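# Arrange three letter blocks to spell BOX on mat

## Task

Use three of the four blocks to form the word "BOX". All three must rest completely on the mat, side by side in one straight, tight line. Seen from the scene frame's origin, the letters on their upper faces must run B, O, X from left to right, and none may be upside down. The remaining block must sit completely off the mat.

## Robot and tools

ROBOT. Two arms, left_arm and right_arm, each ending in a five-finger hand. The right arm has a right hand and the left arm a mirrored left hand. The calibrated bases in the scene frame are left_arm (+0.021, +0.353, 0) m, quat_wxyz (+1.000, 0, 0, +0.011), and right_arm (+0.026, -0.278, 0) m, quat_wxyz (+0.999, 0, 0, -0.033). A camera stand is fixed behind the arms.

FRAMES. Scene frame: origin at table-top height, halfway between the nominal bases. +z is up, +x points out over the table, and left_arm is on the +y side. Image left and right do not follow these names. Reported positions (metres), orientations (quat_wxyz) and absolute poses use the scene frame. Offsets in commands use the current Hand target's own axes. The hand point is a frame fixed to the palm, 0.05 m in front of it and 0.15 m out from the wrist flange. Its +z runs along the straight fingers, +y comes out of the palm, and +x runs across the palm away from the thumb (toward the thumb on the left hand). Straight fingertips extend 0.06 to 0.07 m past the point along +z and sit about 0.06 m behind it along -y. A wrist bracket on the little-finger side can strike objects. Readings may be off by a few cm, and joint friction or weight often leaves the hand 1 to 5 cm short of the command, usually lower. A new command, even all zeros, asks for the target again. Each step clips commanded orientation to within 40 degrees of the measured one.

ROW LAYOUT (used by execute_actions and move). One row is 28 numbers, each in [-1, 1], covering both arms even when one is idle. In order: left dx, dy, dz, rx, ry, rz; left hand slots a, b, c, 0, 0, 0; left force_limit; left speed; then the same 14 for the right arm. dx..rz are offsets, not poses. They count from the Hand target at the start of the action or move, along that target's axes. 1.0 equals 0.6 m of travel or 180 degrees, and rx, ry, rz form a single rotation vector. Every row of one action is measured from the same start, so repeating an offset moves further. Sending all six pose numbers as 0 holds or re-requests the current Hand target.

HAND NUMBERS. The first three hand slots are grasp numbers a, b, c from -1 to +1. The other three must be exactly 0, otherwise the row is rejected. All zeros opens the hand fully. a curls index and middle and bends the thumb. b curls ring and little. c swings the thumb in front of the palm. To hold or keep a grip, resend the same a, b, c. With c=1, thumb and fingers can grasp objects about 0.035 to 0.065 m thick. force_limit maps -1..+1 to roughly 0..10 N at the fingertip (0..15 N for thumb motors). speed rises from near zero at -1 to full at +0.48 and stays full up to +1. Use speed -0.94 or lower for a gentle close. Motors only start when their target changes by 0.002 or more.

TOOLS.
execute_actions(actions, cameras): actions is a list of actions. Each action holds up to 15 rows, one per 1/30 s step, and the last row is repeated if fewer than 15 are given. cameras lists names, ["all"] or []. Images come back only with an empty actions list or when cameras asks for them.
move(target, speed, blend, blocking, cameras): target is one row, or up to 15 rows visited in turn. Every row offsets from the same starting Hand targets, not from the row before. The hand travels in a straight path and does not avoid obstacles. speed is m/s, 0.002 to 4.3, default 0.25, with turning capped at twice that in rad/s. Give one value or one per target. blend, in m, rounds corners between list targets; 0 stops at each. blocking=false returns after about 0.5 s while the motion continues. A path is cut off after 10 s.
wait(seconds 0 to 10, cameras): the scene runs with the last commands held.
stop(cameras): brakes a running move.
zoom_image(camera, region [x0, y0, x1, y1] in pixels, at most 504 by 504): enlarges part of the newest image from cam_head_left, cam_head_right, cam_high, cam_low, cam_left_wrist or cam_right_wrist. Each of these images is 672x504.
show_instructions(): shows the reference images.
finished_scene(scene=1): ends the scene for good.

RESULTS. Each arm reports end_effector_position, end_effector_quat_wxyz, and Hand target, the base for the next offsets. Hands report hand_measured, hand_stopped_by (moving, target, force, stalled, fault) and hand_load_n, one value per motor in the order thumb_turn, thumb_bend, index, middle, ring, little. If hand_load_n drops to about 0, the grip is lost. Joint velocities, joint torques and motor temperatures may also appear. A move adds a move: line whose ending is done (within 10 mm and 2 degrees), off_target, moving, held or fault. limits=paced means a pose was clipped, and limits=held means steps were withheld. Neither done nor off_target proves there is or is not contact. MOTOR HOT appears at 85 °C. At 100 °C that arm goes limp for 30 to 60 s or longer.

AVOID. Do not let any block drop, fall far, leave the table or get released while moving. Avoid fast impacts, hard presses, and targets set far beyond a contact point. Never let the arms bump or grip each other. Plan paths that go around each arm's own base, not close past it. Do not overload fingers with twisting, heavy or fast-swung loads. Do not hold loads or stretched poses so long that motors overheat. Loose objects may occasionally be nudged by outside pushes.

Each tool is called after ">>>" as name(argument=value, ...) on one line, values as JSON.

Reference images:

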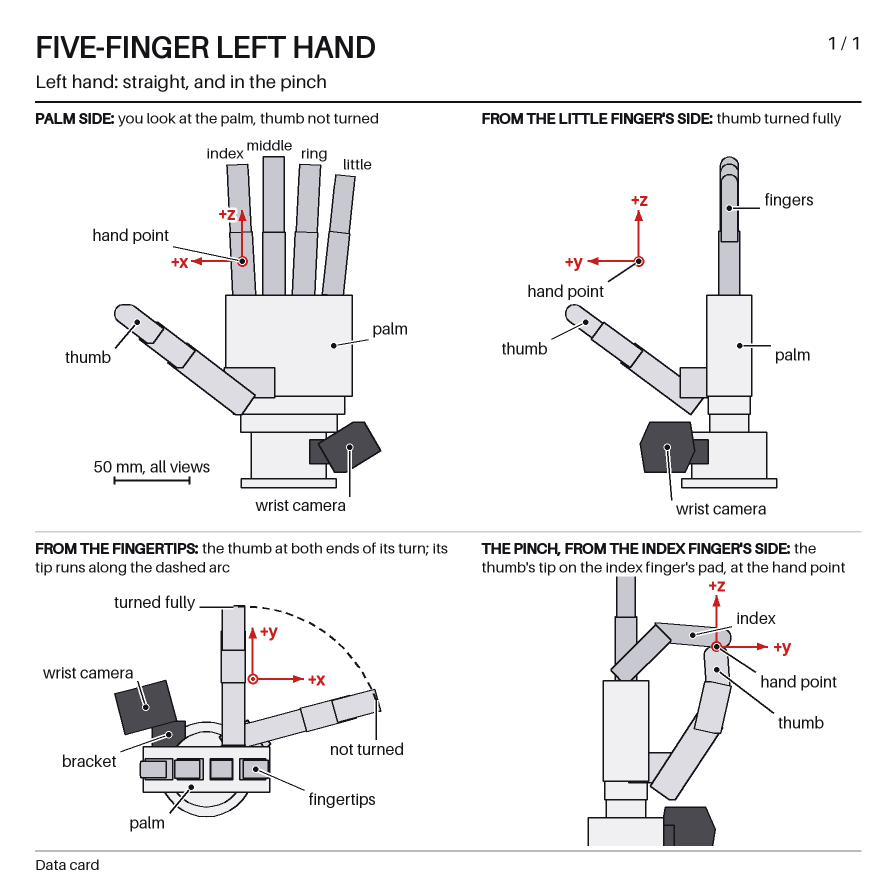

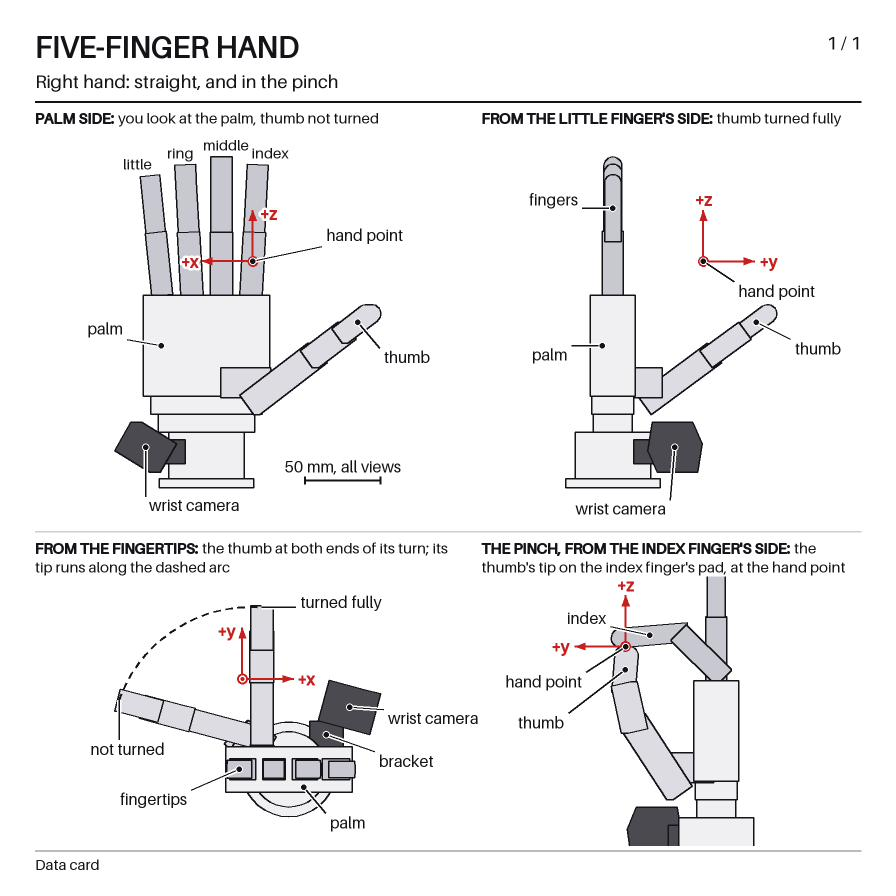

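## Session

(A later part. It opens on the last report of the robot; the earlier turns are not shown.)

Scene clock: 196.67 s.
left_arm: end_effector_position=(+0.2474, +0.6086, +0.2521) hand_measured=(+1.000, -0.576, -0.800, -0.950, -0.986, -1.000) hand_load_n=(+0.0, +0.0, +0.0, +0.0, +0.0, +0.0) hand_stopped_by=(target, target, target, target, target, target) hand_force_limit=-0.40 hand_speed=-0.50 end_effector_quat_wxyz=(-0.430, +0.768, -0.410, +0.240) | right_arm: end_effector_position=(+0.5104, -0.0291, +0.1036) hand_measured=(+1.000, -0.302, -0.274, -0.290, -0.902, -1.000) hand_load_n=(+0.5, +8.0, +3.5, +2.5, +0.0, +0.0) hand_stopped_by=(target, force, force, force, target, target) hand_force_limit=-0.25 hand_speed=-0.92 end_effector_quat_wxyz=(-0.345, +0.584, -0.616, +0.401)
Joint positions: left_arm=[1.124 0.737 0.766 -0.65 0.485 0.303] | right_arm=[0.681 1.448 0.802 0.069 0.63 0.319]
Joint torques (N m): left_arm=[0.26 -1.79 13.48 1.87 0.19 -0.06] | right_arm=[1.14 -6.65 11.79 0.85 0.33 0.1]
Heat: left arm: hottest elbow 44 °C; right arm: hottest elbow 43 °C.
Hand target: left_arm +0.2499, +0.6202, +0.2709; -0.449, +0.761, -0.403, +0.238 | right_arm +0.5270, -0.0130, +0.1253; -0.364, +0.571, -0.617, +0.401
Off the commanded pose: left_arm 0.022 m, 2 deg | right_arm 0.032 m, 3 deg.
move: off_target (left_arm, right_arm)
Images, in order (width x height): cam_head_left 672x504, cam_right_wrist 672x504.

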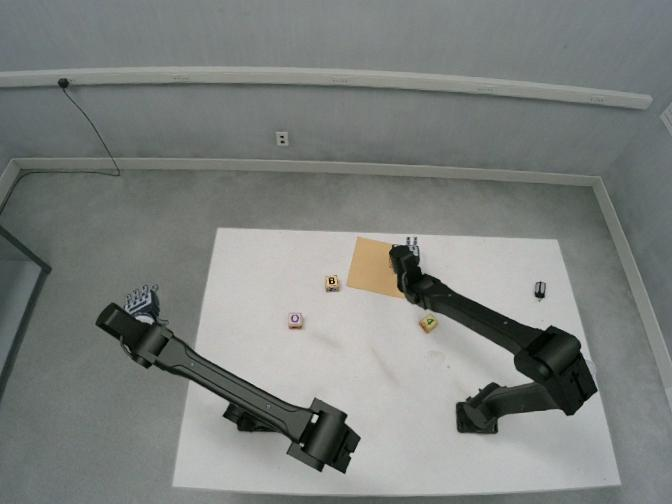

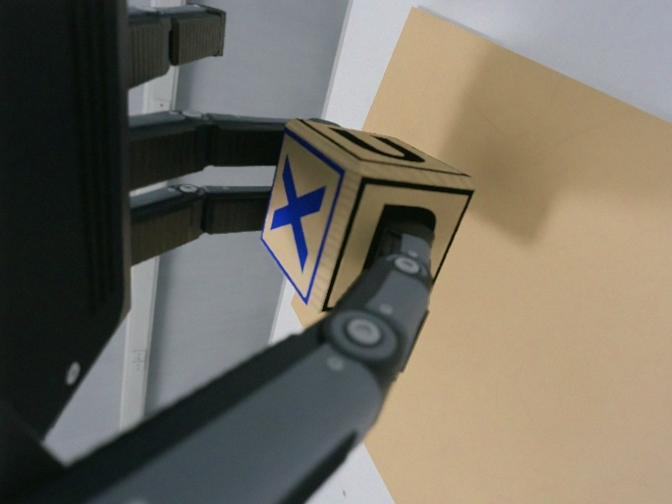

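>>> move(target=[0,0,0,0,0,0,0.1,0,1,0,0,0,-0.4,-0.5,-0.0005,0.0607,0.0276,0,0,0,0.66,0,1,0,0,0,-0.25,-0.92], speed=0.08, cameras=["cam_right_wrist","cam_low"])

>>> zoom_image(camera="cam_low", region=[290, 240, 350, 290])

Scene clock: 198.13 s.
left_arm: end_effector_position=(+0.2474, +0.6086, +0.2521) hand_measured=(+1.000, -0.576, -0.800, -0.950, -0.986, -1.000) hand_load_n=(+0.0, +0.0, +0.0, +0.0, +0.0, +0.0) hand_stopped_by=(target, target, target, target, target, target) hand_force_limit=-0.40 hand_speed=-0.50 end_effector_quat_wxyz=(-0.430, +0.768, -0.410, +0.240) | right_arm: end_effector_position=(+0.5209, -0.0215, +0.0784) hand_measured=(+1.000, -0.302, -0.274, -0.290, -0.902, -1.000) hand_load_n=(+0.5, +7.5, +3.5, +2.5, +0.0, +0.0) hand_stopped_by=(target, force, force, force, target, target) hand_force_limit=-0.25 hand_speed=-0.92 end_effector_quat_wxyz=(-0.349, +0.581, -0.616, +0.401)
Joint positions: left_arm=[1.124 0.737 0.766 -0.65 0.485 0.303] | right_arm=[0.682 1.529 0.802 0.158 0.63 0.32]
Joint torques (N m): left_arm=[0.21 -1.79 13.48 1.89 0.19 -0.06] | right_arm=[1.79 -8.41 8.03 1.94 0.32 0.12]
Heat: left arm: hottest elbow 44 °C; right arm: hottest elbow 43 °C.
Hand target: left_arm +0.2499, +0.6202, +0.2709; -0.449, +0.761, -0.403, +0.238 | right_arm +0.5270, -0.0130, +0.0853; -0.364, +0.571, -0.617, +0.401
Off the commanded pose: left_arm 0.022 m, 2 deg | right_arm 0.012 m, 2 deg.
move: off_target (left_arm, right_arm)
Images, in order (width x height): cam_low 672x504, cam_right_wrist 672x504.

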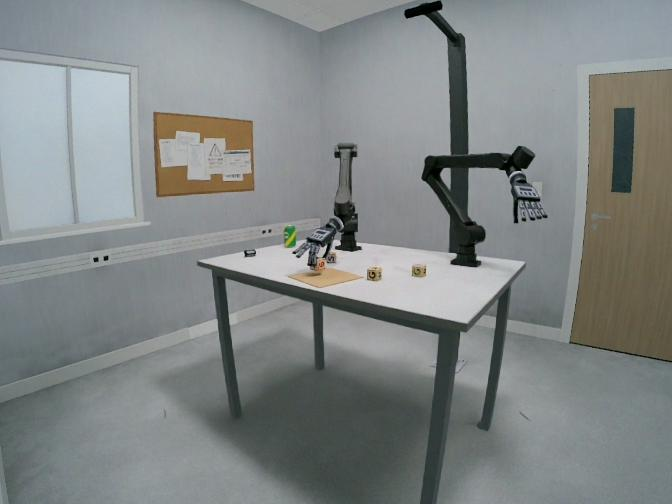

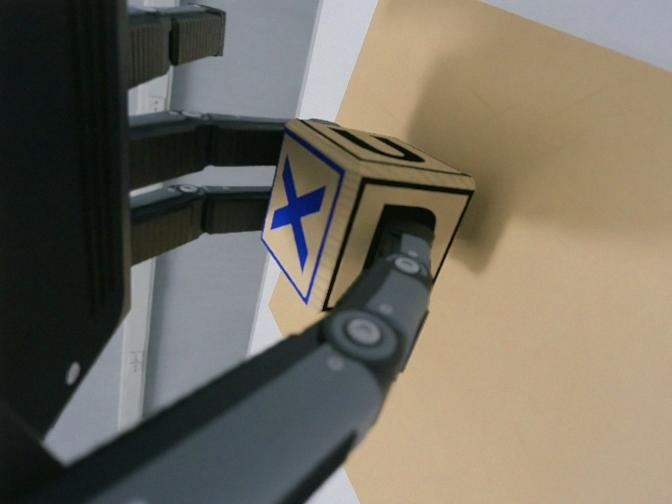

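Scaled by 8.400.

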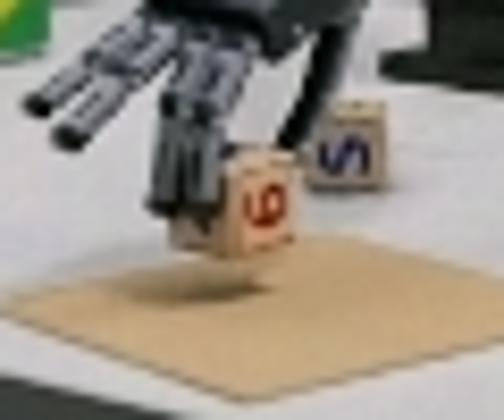

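>>> move(target=[0,0,0,0,0,0,0.1,0,1,0,0,0,-0.4,-0.5,-0.0003,0.0273,0.0124,0,0,0,0.66,0,1,0,0,0,-0.25,-0.92], speed=0.06, cameras=["cam_right_wrist","cam_low"])

>>> zoom_image(camera="cam_low", region=[290, 240, 350, 290])

Scene clock: 199.37 s.
left_arm: end_effector_position=(+0.2474, +0.6086, +0.2521) hand_measured=(+1.000, -0.576, -0.800, -0.950, -0.986, -1.000) hand_load_n=(+0.0, +0.0, +0.0, +0.0, +0.0, +0.0) hand_stopped_by=(target, target, target, target, target, target) hand_force_limit=-0.40 hand_speed=-0.50 end_effector_quat_wxyz=(-0.430, +0.768, -0.410, +0.240) | right_arm: end_effector_position=(+0.5250, -0.0186, +0.0660) hand_measured=(+1.000, -0.302, -0.274, -0.290, -0.902, -1.000) hand_load_n=(+0.5, +7.5, +4.0, +3.0, +0.0, +0.0) hand_stopped_by=(target, force, force, force, target, target) hand_force_limit=-0.25 hand_speed=-0.92 end_effector_quat_wxyz=(-0.354, +0.578, -0.616, +0.402)
Joint positions: left_arm=[1.124 0.737 0.766 -0.65 0.485 0.303] | right_arm=[0.682 1.567 0.796 0.214 0.63 0.32]
Joint torques (N m): left_arm=[0.26 -1.79 13.46 1.89 0.18 -0.07] | right_arm=[1.61 -7.82 7.01 2.19 0.3 0.13]
Heat: left arm: hottest elbow 44 °C; right arm: hottest elbow 43 °C.
Hand target: left_arm +0.2499, +0.6202, +0.2709; -0.449, +0.761, -0.403, +0.238 | right_arm +0.5269, -0.0130, +0.0674; -0.364, +0.571, -0.617, +0.401
Off the commanded pose: left_arm 0.022 m, 2 deg | right_arm 0.006 m, 1 deg.
move: off_target (left_arm)
Images, in order (width x height): cam_low 672x504, cam_right_wrist 672x504.

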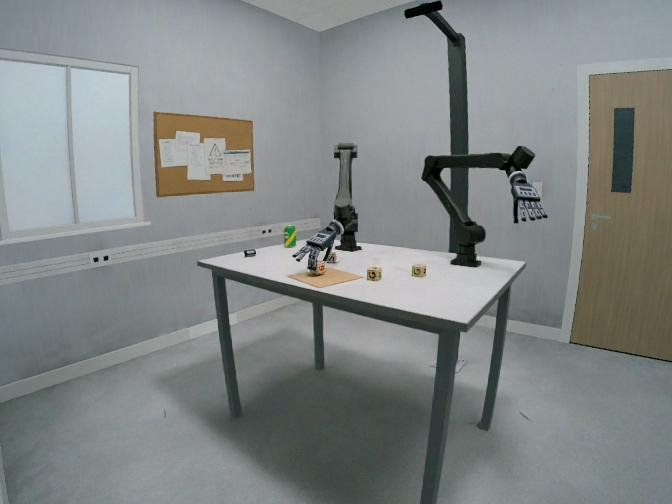

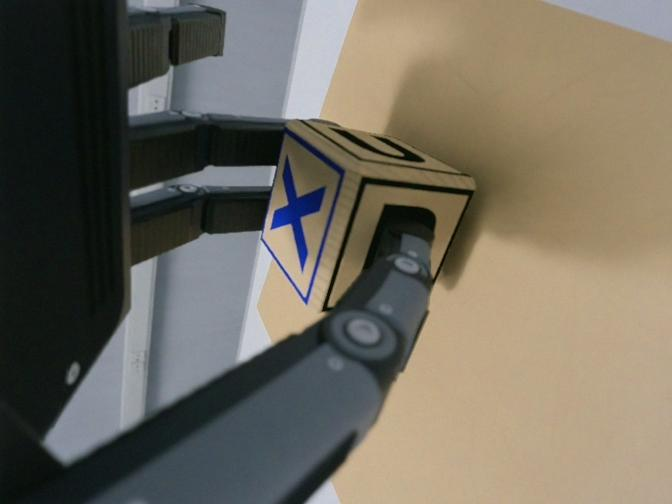

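Scaled by 8.400.

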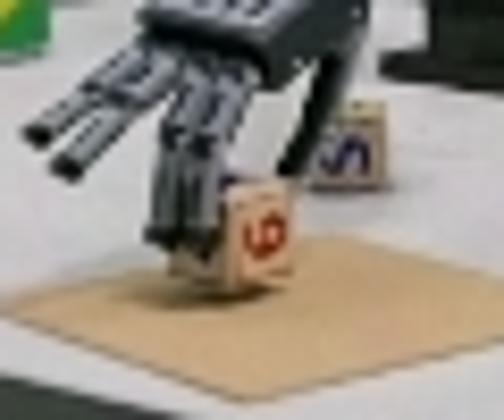

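>>> move(target=[0,0,0,0,0,0,0.1,0,1,0,0,0,-0.4,-0.5,0.001,0.0165,0.0070,0,0,0,0.66,0,1,0,0,0,-0.25,-0.92], speed=0.05, cameras=["cam_right_wrist","cam_low"])

>>> zoom_image(camera="cam_low", region=[290, 240, 350, 290])

Scene clock: 200.37 s.
left_arm: end_effector_position=(+0.2474, +0.6086, +0.2521) hand_measured=(+1.000, -0.576, -0.800, -0.950, -0.986, -1.000) hand_load_n=(+0.0, +0.0, +0.0, +0.0, +0.0, +0.0) hand_stopped_by=(target, target, target, target, target, target) hand_force_limit=-0.40 hand_speed=-0.50 end_effector_quat_wxyz=(-0.430, +0.768, -0.410, +0.240) | right_arm: end_effector_position=(+0.5253, -0.0184, +0.0570) hand_measured=(+1.000, -0.302, -0.274, -0.290, -0.902, -1.000) hand_load_n=(+0.5, +7.5, +3.0, +2.5, +0.0, +0.0) hand_stopped_by=(target, force, force, force, target, target) hand_force_limit=-0.25 hand_speed=-0.92 end_effector_quat_wxyz=(-0.356, +0.577, -0.616, +0.402)
Joint positions: left_arm=[1.124 0.737 0.766 -0.65 0.485 0.303] | right_arm=[0.682 1.588 0.786 0.248 0.631 0.32]
Joint torques (N m): left_arm=[0.15 -1.73 13.5 1.89 0.19 -0.06] | right_arm=[1.61 -8.29 6.87 1.85 0.27 0.16]
Heat: left arm: hottest elbow 44 °C; right arm: hottest elbow 43 °C.
Hand target: left_arm +0.2499, +0.6202, +0.2709; -0.449, +0.761, -0.403, +0.238 | right_arm +0.5266, -0.0137, +0.0566; -0.364, +0.571, -0.617, +0.401
Off the commanded pose: left_arm 0.022 m, 2 deg | right_arm 0.005 m, 1 deg.
move: off_target (left_arm)
Images, in order (width x height): cam_low 672x504, cam_right_wrist 672x504.

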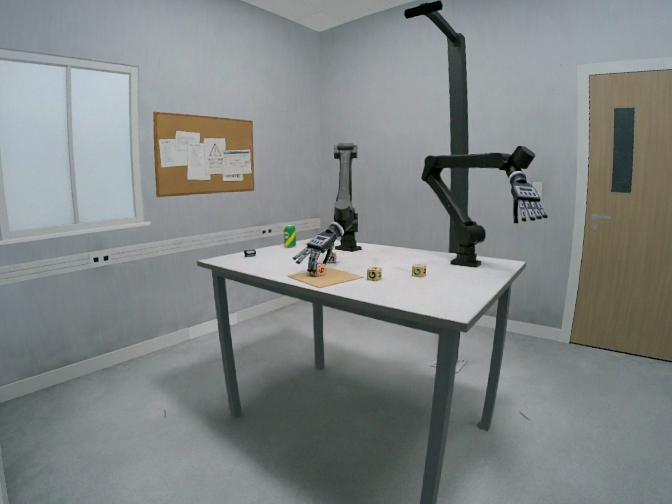

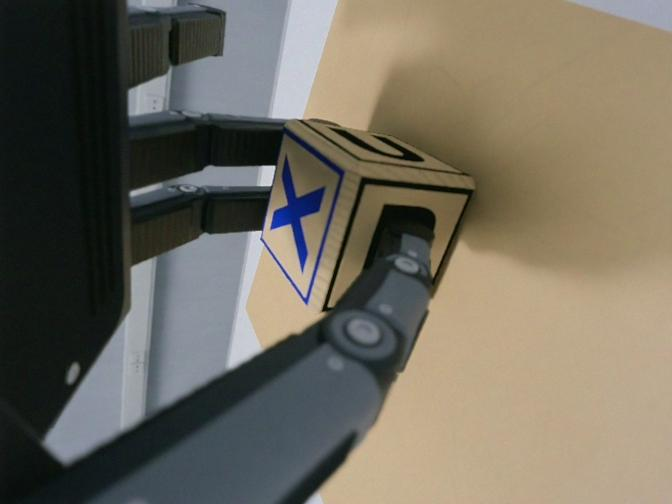

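Scaled by 8.400.

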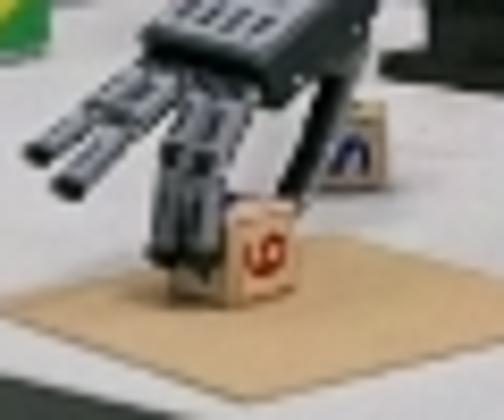

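>>> move(target=[0,0,0,0,0,0,0.1,0,1,0,0,0,-0.4,-0.5,0,0.0091,0.0041,0,0,0,0.66,0,1,0,0,0,-0.25,-0.92], speed=0.03, cameras=["cam_right_wrist","cam_head_left"])

Scene clock: 202.23 s.
left_arm: end_effector_position=(+0.2474, +0.6086, +0.2521) hand_measured=(+1.000, -0.576, -0.800, -0.950, -0.986, -1.000) hand_load_n=(+0.0, +0.0, +0.0, -0.5, -0.5, +0.0) hand_stopped_by=(target, target, target, target, target, target) hand_force_limit=-0.40 hand_speed=-0.50 end_effector_quat_wxyz=(-0.430, +0.768, -0.410, +0.240) | right_arm: end_effector_position=(+0.5279, -0.0168, +0.0565) hand_measured=(+1.000, -0.302, -0.274, -0.290, -0.902, -1.000) hand_load_n=(+0.0, +7.0, +3.5, +2.0, +0.0, +0.0) hand_stopped_by=(target, force, force, force, target, target) hand_force_limit=-0.25 hand_speed=-0.92 end_effector_quat_wxyz=(-0.361, +0.573, -0.616, +0.403)
Joint positions: left_arm=[1.124 0.737 0.766 -0.65 0.485 0.303] | right_arm=[0.682 1.596 0.786 0.27 0.632 0.32]
Joint torques (N m): left_arm=[0.15 -1.79 13.49 1.88 0.19 -0.06] | right_arm=[0.38 -8.29 6.27 1.99 0.32 0.1]
Heat: left arm: hottest elbow 44 °C; right arm: hottest elbow 43 °C.
Hand target: left_arm +0.2499, +0.6202, +0.2709; -0.449, +0.761, -0.403, +0.238 | right_arm +0.5266, -0.0137, +0.0506; -0.364, +0.571, -0.617, +0.401
Off the commanded pose: left_arm 0.022 m, 2 deg | right_arm 0.007 m, 1 deg.
move: off_target (left_arm)
Images, in order (width x height): cam_head_left 672x504, cam_right_wrist 672x504.

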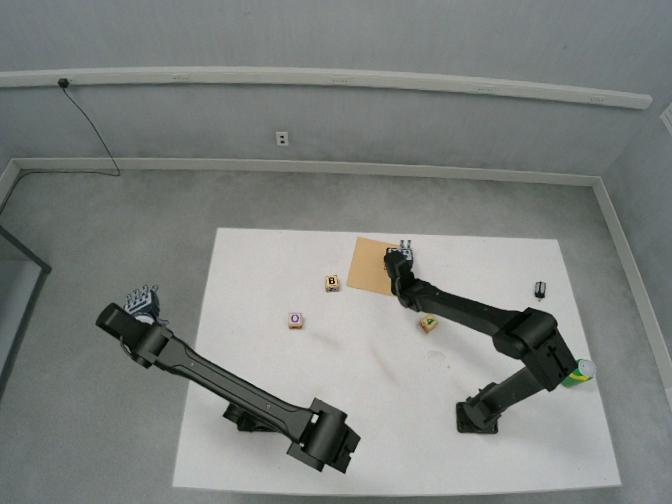

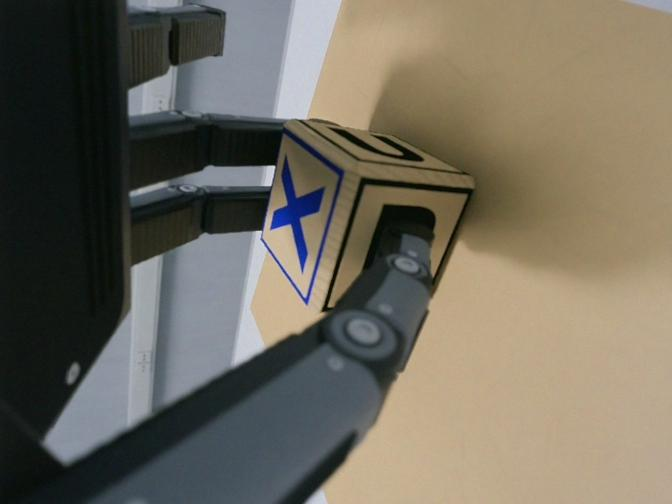

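>>> zoom_image(camera="cam_right_wrist", region=[360, 140, 520, 310])

>>> zoom_image(camera="cam_head_left", region=[330, 220, 450, 310])

Scaled by 2.965.

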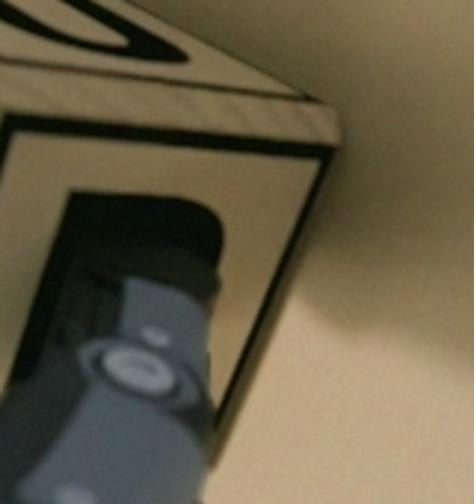

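Scaled by 4.200.

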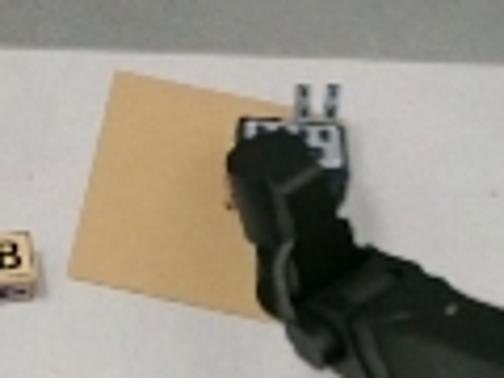

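>>> move(target=[0,0,0,0,0,0,0.1,0,1,0,0,0,-0.4,-0.5,0,0.0073,0.0033,0,0,0,0.66,0,1,0,0,0,-0.25,-0.92], speed=0.03)

Scene clock: 203.57 s.
left_arm: end_effector_position=(+0.2474, +0.6086, +0.2521) hand_measured=(+1.000, -0.576, -0.800, -0.950, -0.986, -1.000) hand_load_n=(+0.0, +0.0, +0.0, +0.0, +0.0, +0.0) hand_stopped_by=(target, target, target, target, target, target) hand_force_limit=-0.40 hand_speed=-0.50 end_effector_quat_wxyz=(-0.430, +0.768, -0.410, +0.240) | right_arm: end_effector_position=(+0.5289, -0.0163, +0.0563) hand_measured=(+1.000, -0.302, -0.274, -0.290, -0.902, -1.000) hand_load_n=(-0.5, +7.0, +4.0, +2.5, +0.0, +0.0) hand_stopped_by=(target, force, force, force, target, target) hand_force_limit=-0.25 hand_speed=-0.92 end_effector_quat_wxyz=(-0.365, +0.570, -0.615, +0.404)
Joint positions: left_arm=[1.124 0.737 0.766 -0.65 0.485 0.303] | right_arm=[0.682 1.6 0.783 0.288 0.633 0.32]
Joint torques (N m): left_arm=[0.21 -1.73 13.48 1.88 0.19 -0.07] | right_arm=[1.14 -6.71 6.31 1.65 0.24 0.14]
Heat: left arm: hottest elbow 44 °C; right arm: hottest elbow 43 °C.
Hand target: left_arm +0.2499, +0.6202, +0.2709; -0.449, +0.761, -0.403, +0.238 | right_arm +0.5267, -0.0137, +0.0459; -0.364, +0.571, -0.617, +0.401
Off the commanded pose: left_arm 0.022 m, 2 deg | right_arm 0.011 m, 0 deg.
move: off_target (left_arm, right_arm)

>>> execute_actions(actions=[[[0,0,0,0,0,0,0.1,0,1,0,0,0,-0.4,-0.5,0,-0.006,-0.0027,0,0,0,0.25,0,1,0,0,0,-0.25,-0.8]],[[0,0,0,0,0,0,0.1,0,1,0,0,0,-0.4,-0.5,0,0,0,0,0,0,0.25,0,1,0,0,0,-0.25,-0.8]],[[0,0,0,0,0,0,0.1,0,1,0,0,0,-0.4,-0.5,0,0,0,0,0,0,0.25,0,1,0,0,0,-0.25,-0.8]]], cameras=["cam_right_wrist"])

Scene clock: 205.50 s.
left_arm: end_effector_position=(+0.2474, +0.6086, +0.2521) hand_measured=(+1.000, -0.576, -0.800, -0.950, -0.986, -1.000) hand_load_n=(+0.0, +0.0, +0.0, +0.0, +0.0, +0.0) hand_stopped_by=(target, target, target, target, target, target) hand_force_limit=-0.40 hand_speed=-0.50 end_effector_quat_wxyz=(-0.430, +0.768, -0.410, +0.240) | right_arm: end_effector_position=(+0.5287, -0.0165, +0.0546) hand_measured=(+1.000, -0.462, -0.500, -0.650, -0.962, -1.000) hand_load_n=(+0.0, +0.0, +0.0, +0.0, +0.0, -0.5) hand_stopped_by=(target, target, target, target, target, target) hand_force_limit=-0.25 hand_speed=-0.80 end_effector_quat_wxyz=(-0.363, +0.571, -0.615, +0.404)
Joint positions: left_arm=[1.124 0.737 0.766 -0.65 0.485 0.303] | right_arm=[0.682 1.604 0.783 0.288 0.633 0.32]
Joint torques (N m): left_arm=[0.21 -1.79 13.49 1.87 0.19 -0.06] | right_arm=[0.5 -8.12 6.43 1.35 0.24 0.09]
Heat: left arm: hottest elbow 44 °C; right arm: hottest elbow 43 °C.
Hand target: left_arm +0.2499, +0.6202, +0.2709; -0.449, +0.761, -0.403, +0.238 | right_arm +0.5267, -0.0137, +0.0498; -0.364, +0.571, -0.617, +0.401
Off the commanded pose: left_arm 0.022 m, 2 deg | right_arm 0.006 m, 0 deg.
Images, in order (width x height): cam_right_wrist 672x504.

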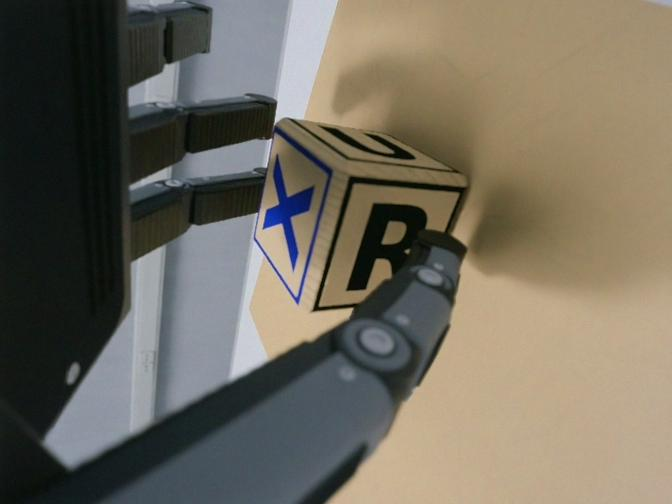

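>>> execute_actions(actions=[[[0,0,0,0,0,0,0.1,0,1,0,0,0,-0.4,-0.5,0,0,0,0,0,0,0.1,0,1,0,0,0,-0.25,-0.7]],[[0,0,0,0,0,0,0.1,0,1,0,0,0,-0.4,-0.5,0,0,0,0,0,0,0.1,0,1,0,0,0,-0.25,-0.7]]])

>>> move(target=[0,0,0,0,0,0,0.1,0,1,0,0,0,-0.4,-0.5,0.001,-0.136,-0.062,0,0,0,0.1,0,1,0,0,0,-0.25,-0.7], speed=0.08, cameras=["cam_right_wrist","cam_head_left"])

Scene clock: 206.90 s.
left_arm: end_effector_position=(+0.2474, +0.6086, +0.2521) hand_measured=(+1.000, -0.576, -0.800, -0.950, -0.986, -1.000) hand_load_n=(+0.0, +0.0, +0.0, -0.5, +0.0, -0.5) hand_stopped_by=(target, target, target, target, target, target) hand_force_limit=-0.40 hand_speed=-0.50 end_effector_quat_wxyz=(-0.430, +0.768, -0.410, +0.240) | right_arm: end_effector_position=(+0.5287, -0.0165, +0.0546) hand_measured=(+1.000, -0.576, -0.800, -0.950, -0.986, -1.000) hand_load_n=(+0.0, +0.0, +0.0, +0.0, -0.5, +0.0) hand_stopped_by=(target, target, target, target, target, target) hand_force_limit=-0.25 hand_speed=-0.70 end_effector_quat_wxyz=(-0.363, +0.571, -0.615, +0.404)
Joint positions: left_arm=[1.124 0.737 0.766 -0.65 0.485 0.303] | right_arm=[0.682 1.604 0.783 0.288 0.633 0.32]
Joint torques (N m): left_arm=[0.15 -1.79 13.48 1.88 0.18 -0.06] | right_arm=[1.73 -8 6.6 1.52 0.24 0.1]
Heat: left arm: hottest elbow 44 °C; right arm: hottest elbow 42 °C.
Hand target: left_arm +0.2499, +0.6202, +0.2709; -0.449, +0.761, -0.403, +0.238 | right_arm +0.5267, -0.0137, +0.0498; -0.364, +0.571, -0.617, +0.401
Off the commanded pose: left_arm 0.022 m, 2 deg | right_arm 0.006 m, 0 deg.

Scene clock: 208.67 s.
left_arm: end_effector_position=(+0.2474, +0.6086, +0.2521) hand_measured=(+1.000, -0.576, -0.800, -0.950, -0.986, -1.000) hand_load_n=(+0.0, +0.0, +0.0, +0.0, +0.0, +0.0) hand_stopped_by=(target, target, target, target, target, target) hand_force_limit=-0.40 hand_speed=-0.50 end_effector_quat_wxyz=(-0.430, +0.768, -0.410, +0.240) | right_arm: end_effector_position=(+0.5122, -0.0281, +0.1110) hand_measured=(+1.000, -0.576, -0.800, -0.950, -0.986, -1.000) hand_load_n=(+0.0, +0.0, +0.0, +0.0, +0.0, +0.0) hand_stopped_by=(target, target, target, target, target, target) hand_force_limit=-0.25 hand_speed=-0.70 end_effector_quat_wxyz=(-0.341, +0.585, -0.617, +0.401)
Joint positions: left_arm=[1.124 0.737 0.766 -0.65 0.485 0.303] | right_arm=[0.682 1.441 0.825 0.029 0.633 0.32]
Joint torques (N m): left_arm=[0.15 -1.73 13.48 1.88 0.19 -0.06] | right_arm=[0.73 -7.71 11.52 0.83 0.26 0.07]
Heat: left arm: hottest elbow 44 °C; right arm: hottest elbow 43 °C.
Hand target: left_arm +0.2499, +0.6202, +0.2709; -0.449, +0.761, -0.403, +0.238 | right_arm +0.5266, -0.0135, +0.1395; -0.364, +0.571, -0.617, +0.401
Off the commanded pose: left_arm 0.022 m, 2 deg | right_arm 0.035 m, 3 deg.
move: off_target (left_arm, right_arm)
Images, in order (width x height): cam_head_left 672x504, cam_right_wrist 672x504.

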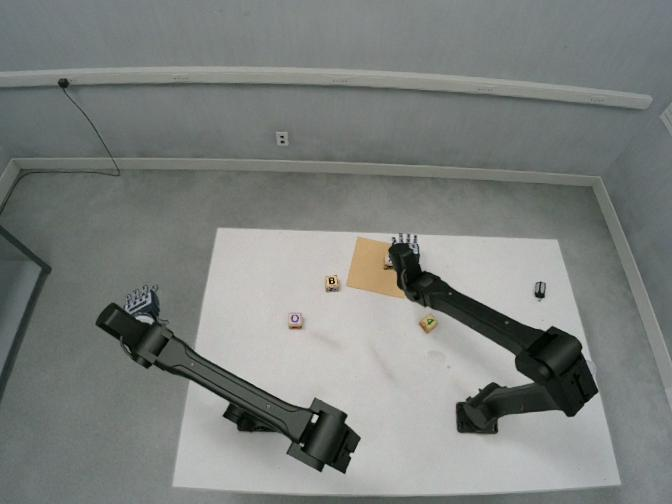

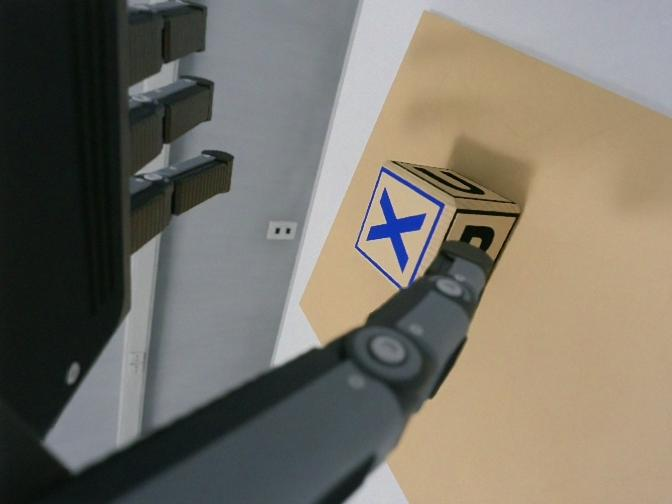

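>>> move(target=[[0,0,0,0,0,0,0.1,0,1,0,0,0,-0.4,-0.5,0.0013,-0.1366,-0.062,0,0,0,0.1,0,1,0,0,0,-0.25,-0.7],[0,0,0,0,0,0,0.1,0,1,0,0,0,-0.4,-0.5,-0.4447,0.0395,-0.4208,0.0423,-0.4353,-0.2389,0.1,0,1,0,0,0,-0.25,-0.7]], speed=0.25, blend=[0.03,0], cameras=["cam_right_wrist","cam_head_left"])

Scene clock: 214.60 s.
left_arm: end_effector_position=(+0.2474, +0.6086, +0.2521) hand_measured=(+1.000, -0.576, -0.800, -0.950, -0.986, -1.000) hand_load_n=(+0.0, +0.0, -0.5, -0.5, +0.0, +0.0) hand_stopped_by=(target, target, target, target, target, target) hand_force_limit=-0.40 hand_speed=-0.50 end_effector_quat_wxyz=(-0.430, +0.768, -0.410, +0.240) | right_arm: end_effector_position=(+0.3017, +0.2558, +0.1952) hand_measured=(+1.000, -0.576, -0.800, -0.950, -0.986, -1.000) hand_load_n=(+0.0, +0.0, +0.0, +0.0, +0.0, +0.0) hand_stopped_by=(target, target, target, target, target, target) hand_force_limit=-0.25 hand_speed=-0.70 end_effector_quat_wxyz=(-0.523, +0.848, -0.009, +0.082)
Joint positions: left_arm=[1.124 0.737 0.766 -0.65 0.485 0.303] | right_arm=[1.023 1.473 1.095 -0.119 -0.4 -0.353]
Joint torques (N m): left_arm=[0.21 -1.79 13.46 1.88 0.18 -0.06] | right_arm=[1.49 -8.23 13.82 1.11 -0.37 -0.13]
Heat: left arm: hottest elbow 44 °C; right arm: hottest elbow 43 °C.
Hand target: left_arm +0.2499, +0.6202, +0.2709; -0.449, +0.761, -0.403, +0.238 | right_arm +0.3098, +0.2728, +0.2201; -0.537, +0.839, +0.004, +0.092
Off the commanded pose: left_arm 0.022 m, 2 deg | right_arm 0.031 m, 3 deg.
move: off_target (left_arm, right_arm)
Images, in order (width x height): cam_head_left 672x504, cam_right_wrist 672x504.

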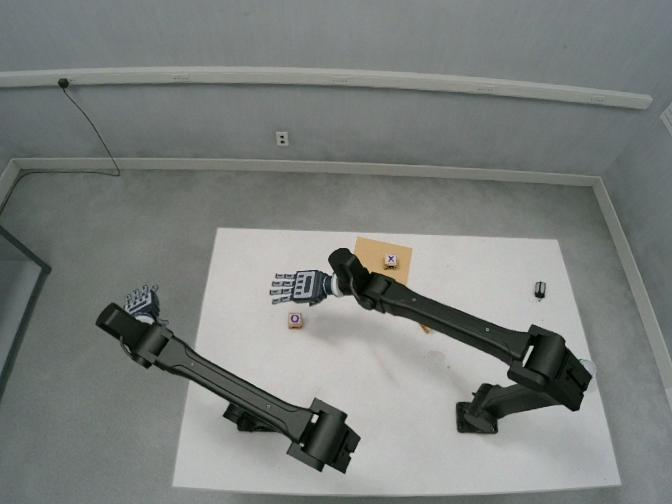

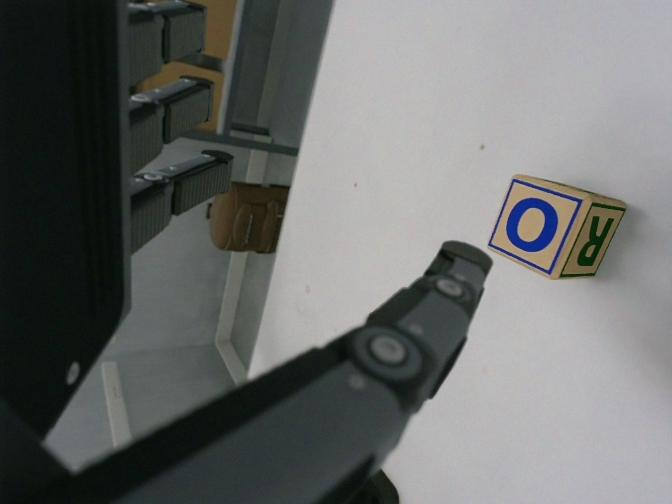

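>>> zoom_image(camera="cam_right_wrist", region=[470, 160, 640, 290])

Scaled by 2.965.

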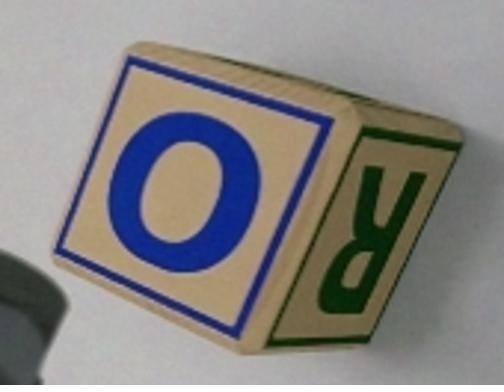

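>>> move(target=[0,0,0,0,0,0,0.1,0,1,0,0,0,-0.4,-0.5,-0.0458,0.1348,0.0740,0,0,0,0.1,0,1,0,0,0,-0.25,-0.7], speed=0.15, cameras=["cam_right_wrist"])

Scene clock: 216.97 s.
left_arm: end_effector_position=(+0.2474, +0.6086, +0.2521) hand_measured=(+1.000, -0.576, -0.800, -0.950, -0.986, -1.000) hand_load_n=(+0.0, -0.5, +0.0, +0.0, +0.0, +0.0) hand_stopped_by=(target, target, target, target, target, target) hand_force_limit=-0.40 hand_speed=-0.50 end_effector_quat_wxyz=(-0.430, +0.768, -0.410, +0.240) | right_arm: end_effector_position=(+0.2990, +0.2747, +0.1204) hand_measured=(+1.000, -0.576, -0.800, -0.950, -0.986, -1.000) hand_load_n=(+0.0, +0.0, +0.0, -0.5, +0.0, +0.0) hand_stopped_by=(target, target, target, target, target, target) hand_force_limit=-0.25 hand_speed=-0.70 end_effector_quat_wxyz=(-0.529, +0.844, +0.000, +0.088)
Joint positions: left_arm=[1.124 0.737 0.766 -0.65 0.485 0.303] | right_arm=[1.05 1.6 1.013 0.111 -0.379 -0.353]
Joint torques (N m): left_arm=[0.21 -1.79 13.49 1.89 0.19 -0.06] | right_arm=[2.2 -9.76 8.13 2.25 -0.17 0.05]
Heat: left arm: hottest elbow 44 °C; right arm: hottest elbow 43 °C.
Hand target: left_arm +0.2499, +0.6202, +0.2709; -0.449, +0.761, -0.403, +0.238 | right_arm +0.2979, +0.2812, +0.1249; -0.537, +0.839, +0.004, +0.092
Off the commanded pose: left_arm 0.022 m, 2 deg | right_arm 0.008 m, 1 deg.
move: off_target (left_arm)
Images, in order (width x height): cam_right_wrist 672x504.

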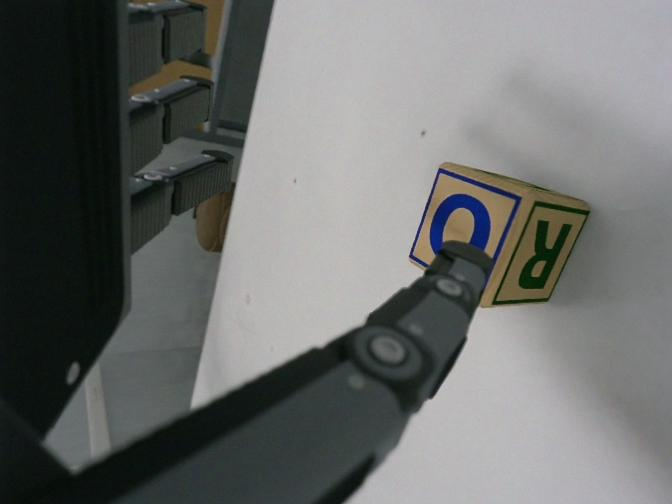

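>>> zoom_image(camera="cam_right_wrist", region=[400, 150, 600, 320])

Scaled by 2.520.

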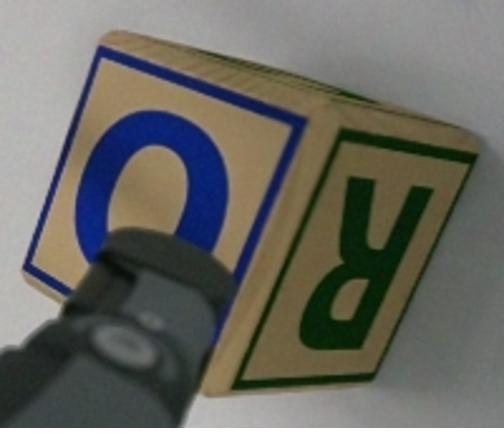

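>>> move(target=[0,0,0,0,0,0,0.1,0,1,0,0,0,-0.4,-0.5,-0.0243,0.0698,0.0282,0,0,0,0.1,0,1,0,0,0,-0.25,-0.7], speed=0.1, cameras=["cam_right_wrist"])

Scene clock: 218.73 s.
left_arm: end_effector_position=(+0.2474, +0.6086, +0.2521) hand_measured=(+1.000, -0.576, -0.800, -0.950, -0.986, -1.000) hand_load_n=(+0.0, +0.0, +0.0, +0.0, +0.0, +0.0) hand_stopped_by=(target, target, target, target, target, target) hand_force_limit=-0.40 hand_speed=-0.50 end_effector_quat_wxyz=(-0.430, +0.768, -0.410, +0.240) | right_arm: end_effector_position=(+0.2926, +0.2740, +0.0752) hand_measured=(+1.000, -0.576, -0.800, -0.950, -0.986, -1.000) hand_load_n=(+0.0, +0.0, +0.0, +0.0, -0.5, +0.0) hand_stopped_by=(target, target, target, target, target, target) hand_force_limit=-0.25 hand_speed=-0.70 end_effector_quat_wxyz=(-0.529, +0.844, +0.002, +0.091)
Joint positions: left_arm=[1.124 0.737 0.766 -0.65 0.485 0.303] | right_arm=[1.061 1.668 0.95 0.247 -0.369 -0.353]
Joint torques (N m): left_arm=[0.21 -1.73 13.48 1.88 0.18 -0.07] | right_arm=[1.26 -10.29 7.36 2.19 -0.08 0.08]
Heat: left arm: hottest elbow 44 °C; right arm: hottest elbow 43 °C.
Hand target: left_arm +0.2499, +0.6202, +0.2709; -0.449, +0.761, -0.403, +0.238 | right_arm +0.2906, +0.2800, +0.0780; -0.537, +0.839, +0.004, +0.092
Off the commanded pose: left_arm 0.022 m, 2 deg | right_arm 0.007 m, 1 deg.
move: off_target (left_arm)
Images, in order (width x height): cam_right_wrist 672x504.

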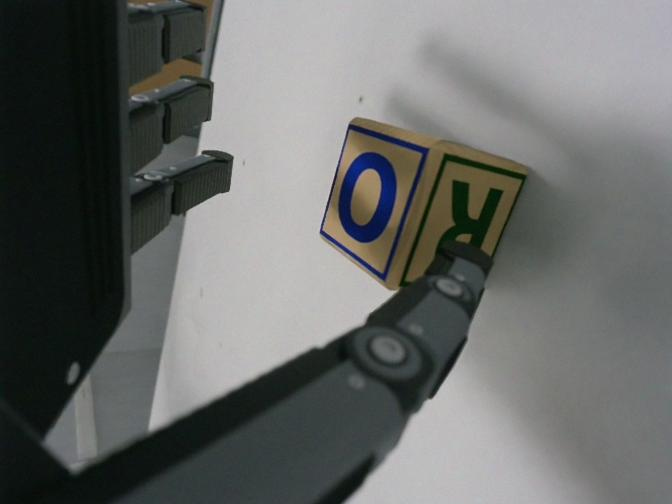

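>>> zoom_image(camera="cam_right_wrist", region=[310, 105, 540, 300])

Scaled by 2.191.

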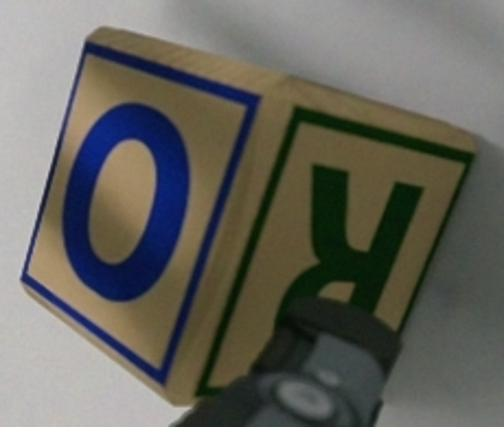

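>>> move(target=[0,0,0,0,0,0,0.1,0,1,0,0,0,-0.4,-0.5,-0.0022,0.0362,0.0160,0,0,0,0.1,0,1,0,0,0,-0.25,-0.7], speed=0.06, cameras=["cam_right_wrist"])

Scene clock: 220.50 s.
left_arm: end_effector_position=(+0.2474, +0.6086, +0.2521) hand_measured=(+1.000, -0.576, -0.800, -0.950, -0.986, -1.000) hand_load_n=(+0.0, +0.5, +0.0, +0.0, +0.0, +0.0) hand_stopped_by=(target, target, target, target, target, target) hand_force_limit=-0.40 hand_speed=-0.50 end_effector_quat_wxyz=(-0.430, +0.768, -0.410, +0.240) | right_arm: end_effector_position=(+0.2937, +0.2756, +0.0538) hand_measured=(+1.000, -0.576, -0.800, -0.950, -0.986, -1.000) hand_load_n=(+0.0, +0.0, +0.0, +0.0, +0.0, +0.0) hand_stopped_by=(target, target, target, target, target, target) hand_force_limit=-0.25 hand_speed=-0.70 end_effector_quat_wxyz=(-0.531, +0.843, +0.002, +0.091)
Joint positions: left_arm=[1.124 0.737 0.766 -0.65 0.485 0.303] | right_arm=[1.061 1.714 0.936 0.311 -0.369 -0.353]
Joint torques (N m): left_arm=[0.21 -1.85 13.46 1.87 0.19 -0.06] | right_arm=[0.85 -10.52 7.1 2.09 -0.32 0.08]
Heat: left arm: hottest elbow 44 °C; right arm: hottest elbow 43 °C.
Hand target: left_arm +0.2499, +0.6202, +0.2709; -0.449, +0.761, -0.403, +0.238 | right_arm +0.2930, +0.2797, +0.0544; -0.537, +0.839, +0.004, +0.092
Off the commanded pose: left_arm 0.022 m, 2 deg | right_arm 0.004 m, 1 deg.
move: off_target (left_arm)
Images, in order (width x height): cam_right_wrist 672x504.

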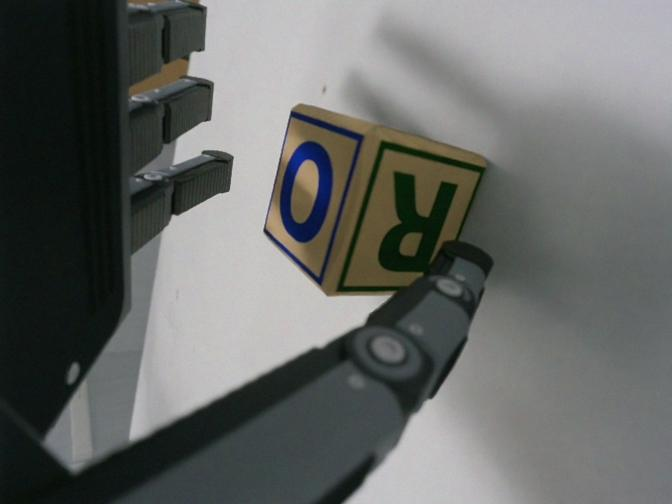

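>>> zoom_image(camera="cam_right_wrist", region=[250, 90, 510, 310])

Scaled by 1.938.

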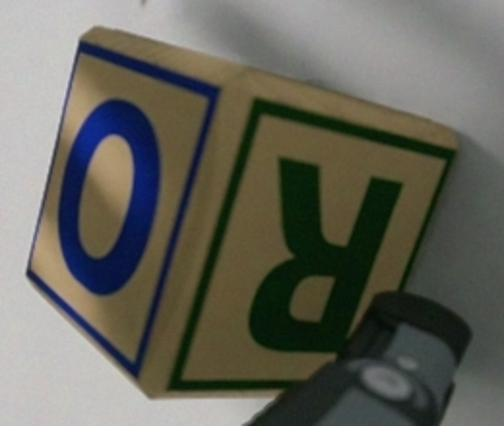

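>>> move(target=[0,0,0,0,0,0,0.1,0,1,0,0,0,-0.4,-0.5,0.0085,0.0008,0.0012,0.0040,-0.0225,-0.0102,0.1,0,1,0,0,0,-0.25,-0.7], speed=0.06, cameras=["cam_right_wrist"])

Scene clock: 222.20 s.
left_arm: end_effector_position=(+0.2474, +0.6086, +0.2521) hand_measured=(+1.000, -0.576, -0.800, -0.950, -0.986, -1.000) hand_load_n=(+0.0, +0.0, +0.0, +0.0, +0.0, +0.0) hand_stopped_by=(target, target, target, target, target, target) hand_force_limit=-0.40 hand_speed=-0.50 end_effector_quat_wxyz=(-0.430, +0.768, -0.410, +0.240) | right_arm: end_effector_position=(+0.2876, +0.2725, +0.0490) hand_measured=(+1.000, -0.576, -0.800, -0.950, -0.986, -1.000) hand_load_n=(+0.0, +0.0, -0.5, +0.0, +0.0, -0.5) hand_stopped_by=(target, target, target, target, target, target) hand_force_limit=-0.25 hand_speed=-0.70 end_effector_quat_wxyz=(-0.538, +0.840, +0.033, +0.065)
Joint positions: left_arm=[1.124 0.737 0.766 -0.65 0.485 0.303] | right_arm=[1.043 1.727 0.936 0.311 -0.464 -0.388]
Joint torques (N m): left_arm=[0.26 -1.79 13.46 1.89 0.18 -0.06] | right_arm=[-0.91 -10.23 9.31 0.76 -0.48 -0.13]
Heat: left arm: hottest elbow 44 °C; right arm: hottest elbow 43 °C.
Hand target: left_arm +0.2499, +0.6202, +0.2709; -0.449, +0.761, -0.403, +0.238 | right_arm +0.2982, +0.2796, +0.0545; -0.540, +0.838, +0.037, +0.071
Off the commanded pose: left_arm 0.022 m, 2 deg | right_arm 0.014 m, 1 deg.
move: off_target (left_arm, right_arm)
Images, in order (width x height): cam_right_wrist 672x504.

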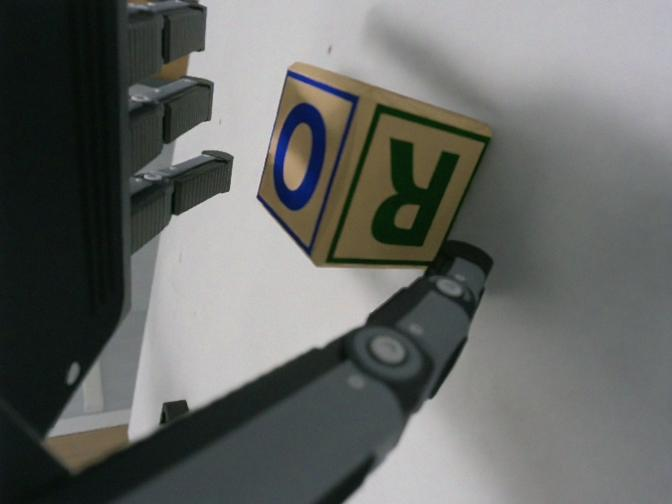

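>>> move(target=[0,0,0,0,0,0,0.1,0,1,0,0,0,-0.4,-0.5,0.0140,-0.0047,0.0035,0,0,0,0.1,0,1,0,0,0,-0.25,-0.7], speed=0.06, cameras=["cam_right_wrist"])

Scene clock: 223.23 s.
left_arm: end_effector_position=(+0.2474, +0.6086, +0.2521) hand_measured=(+1.000, -0.576, -0.800, -0.950, -0.986, -1.000) hand_load_n=(+0.0, +0.0, +0.0, +0.0, +0.0, +0.0) hand_stopped_by=(target, target, target, target, target, target) hand_force_limit=-0.40 hand_speed=-0.50 end_effector_quat_wxyz=(-0.430, +0.768, -0.410, +0.240) | right_arm: end_effector_position=(+0.2897, +0.2670, +0.0425) hand_measured=(+1.000, -0.576, -0.800, -0.950, -0.986, -1.000) hand_load_n=(+0.0, +0.0, -0.5, -0.5, +0.0, +0.0) hand_stopped_by=(target, target, target, target, target, target) hand_force_limit=-0.25 hand_speed=-0.70 end_effector_quat_wxyz=(-0.530, +0.845, +0.030, +0.060)
Joint positions: left_arm=[1.124 0.737 0.766 -0.65 0.485 0.303] | right_arm=[1.033 1.733 0.936 0.293 -0.472 -0.394]
Joint torques (N m): left_arm=[0.21 -1.79 13.48 1.89 0.18 -0.06] | right_arm=[-0.5 -9.99 11.07 0.72 -0.48 -0.15]
Heat: left arm: hottest elbow 44 °C; right arm: hottest elbow 43 °C.
Hand target: left_arm +0.2499, +0.6202, +0.2709; -0.449, +0.761, -0.403, +0.238 | right_arm +0.3065, +0.2825, +0.0575; -0.540, +0.838, +0.037, +0.071
Off the commanded pose: left_arm 0.022 m, 2 deg | right_arm 0.027 m, 2 deg.
move: off_target (left_arm, right_arm)
Images, in order (width x height): cam_right_wrist 672x504.

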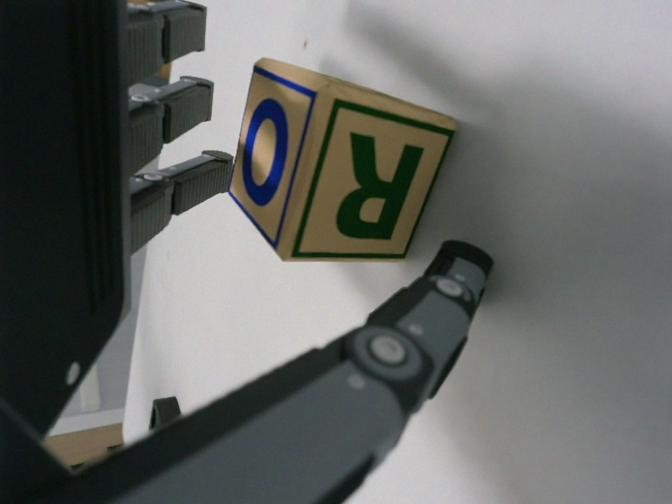

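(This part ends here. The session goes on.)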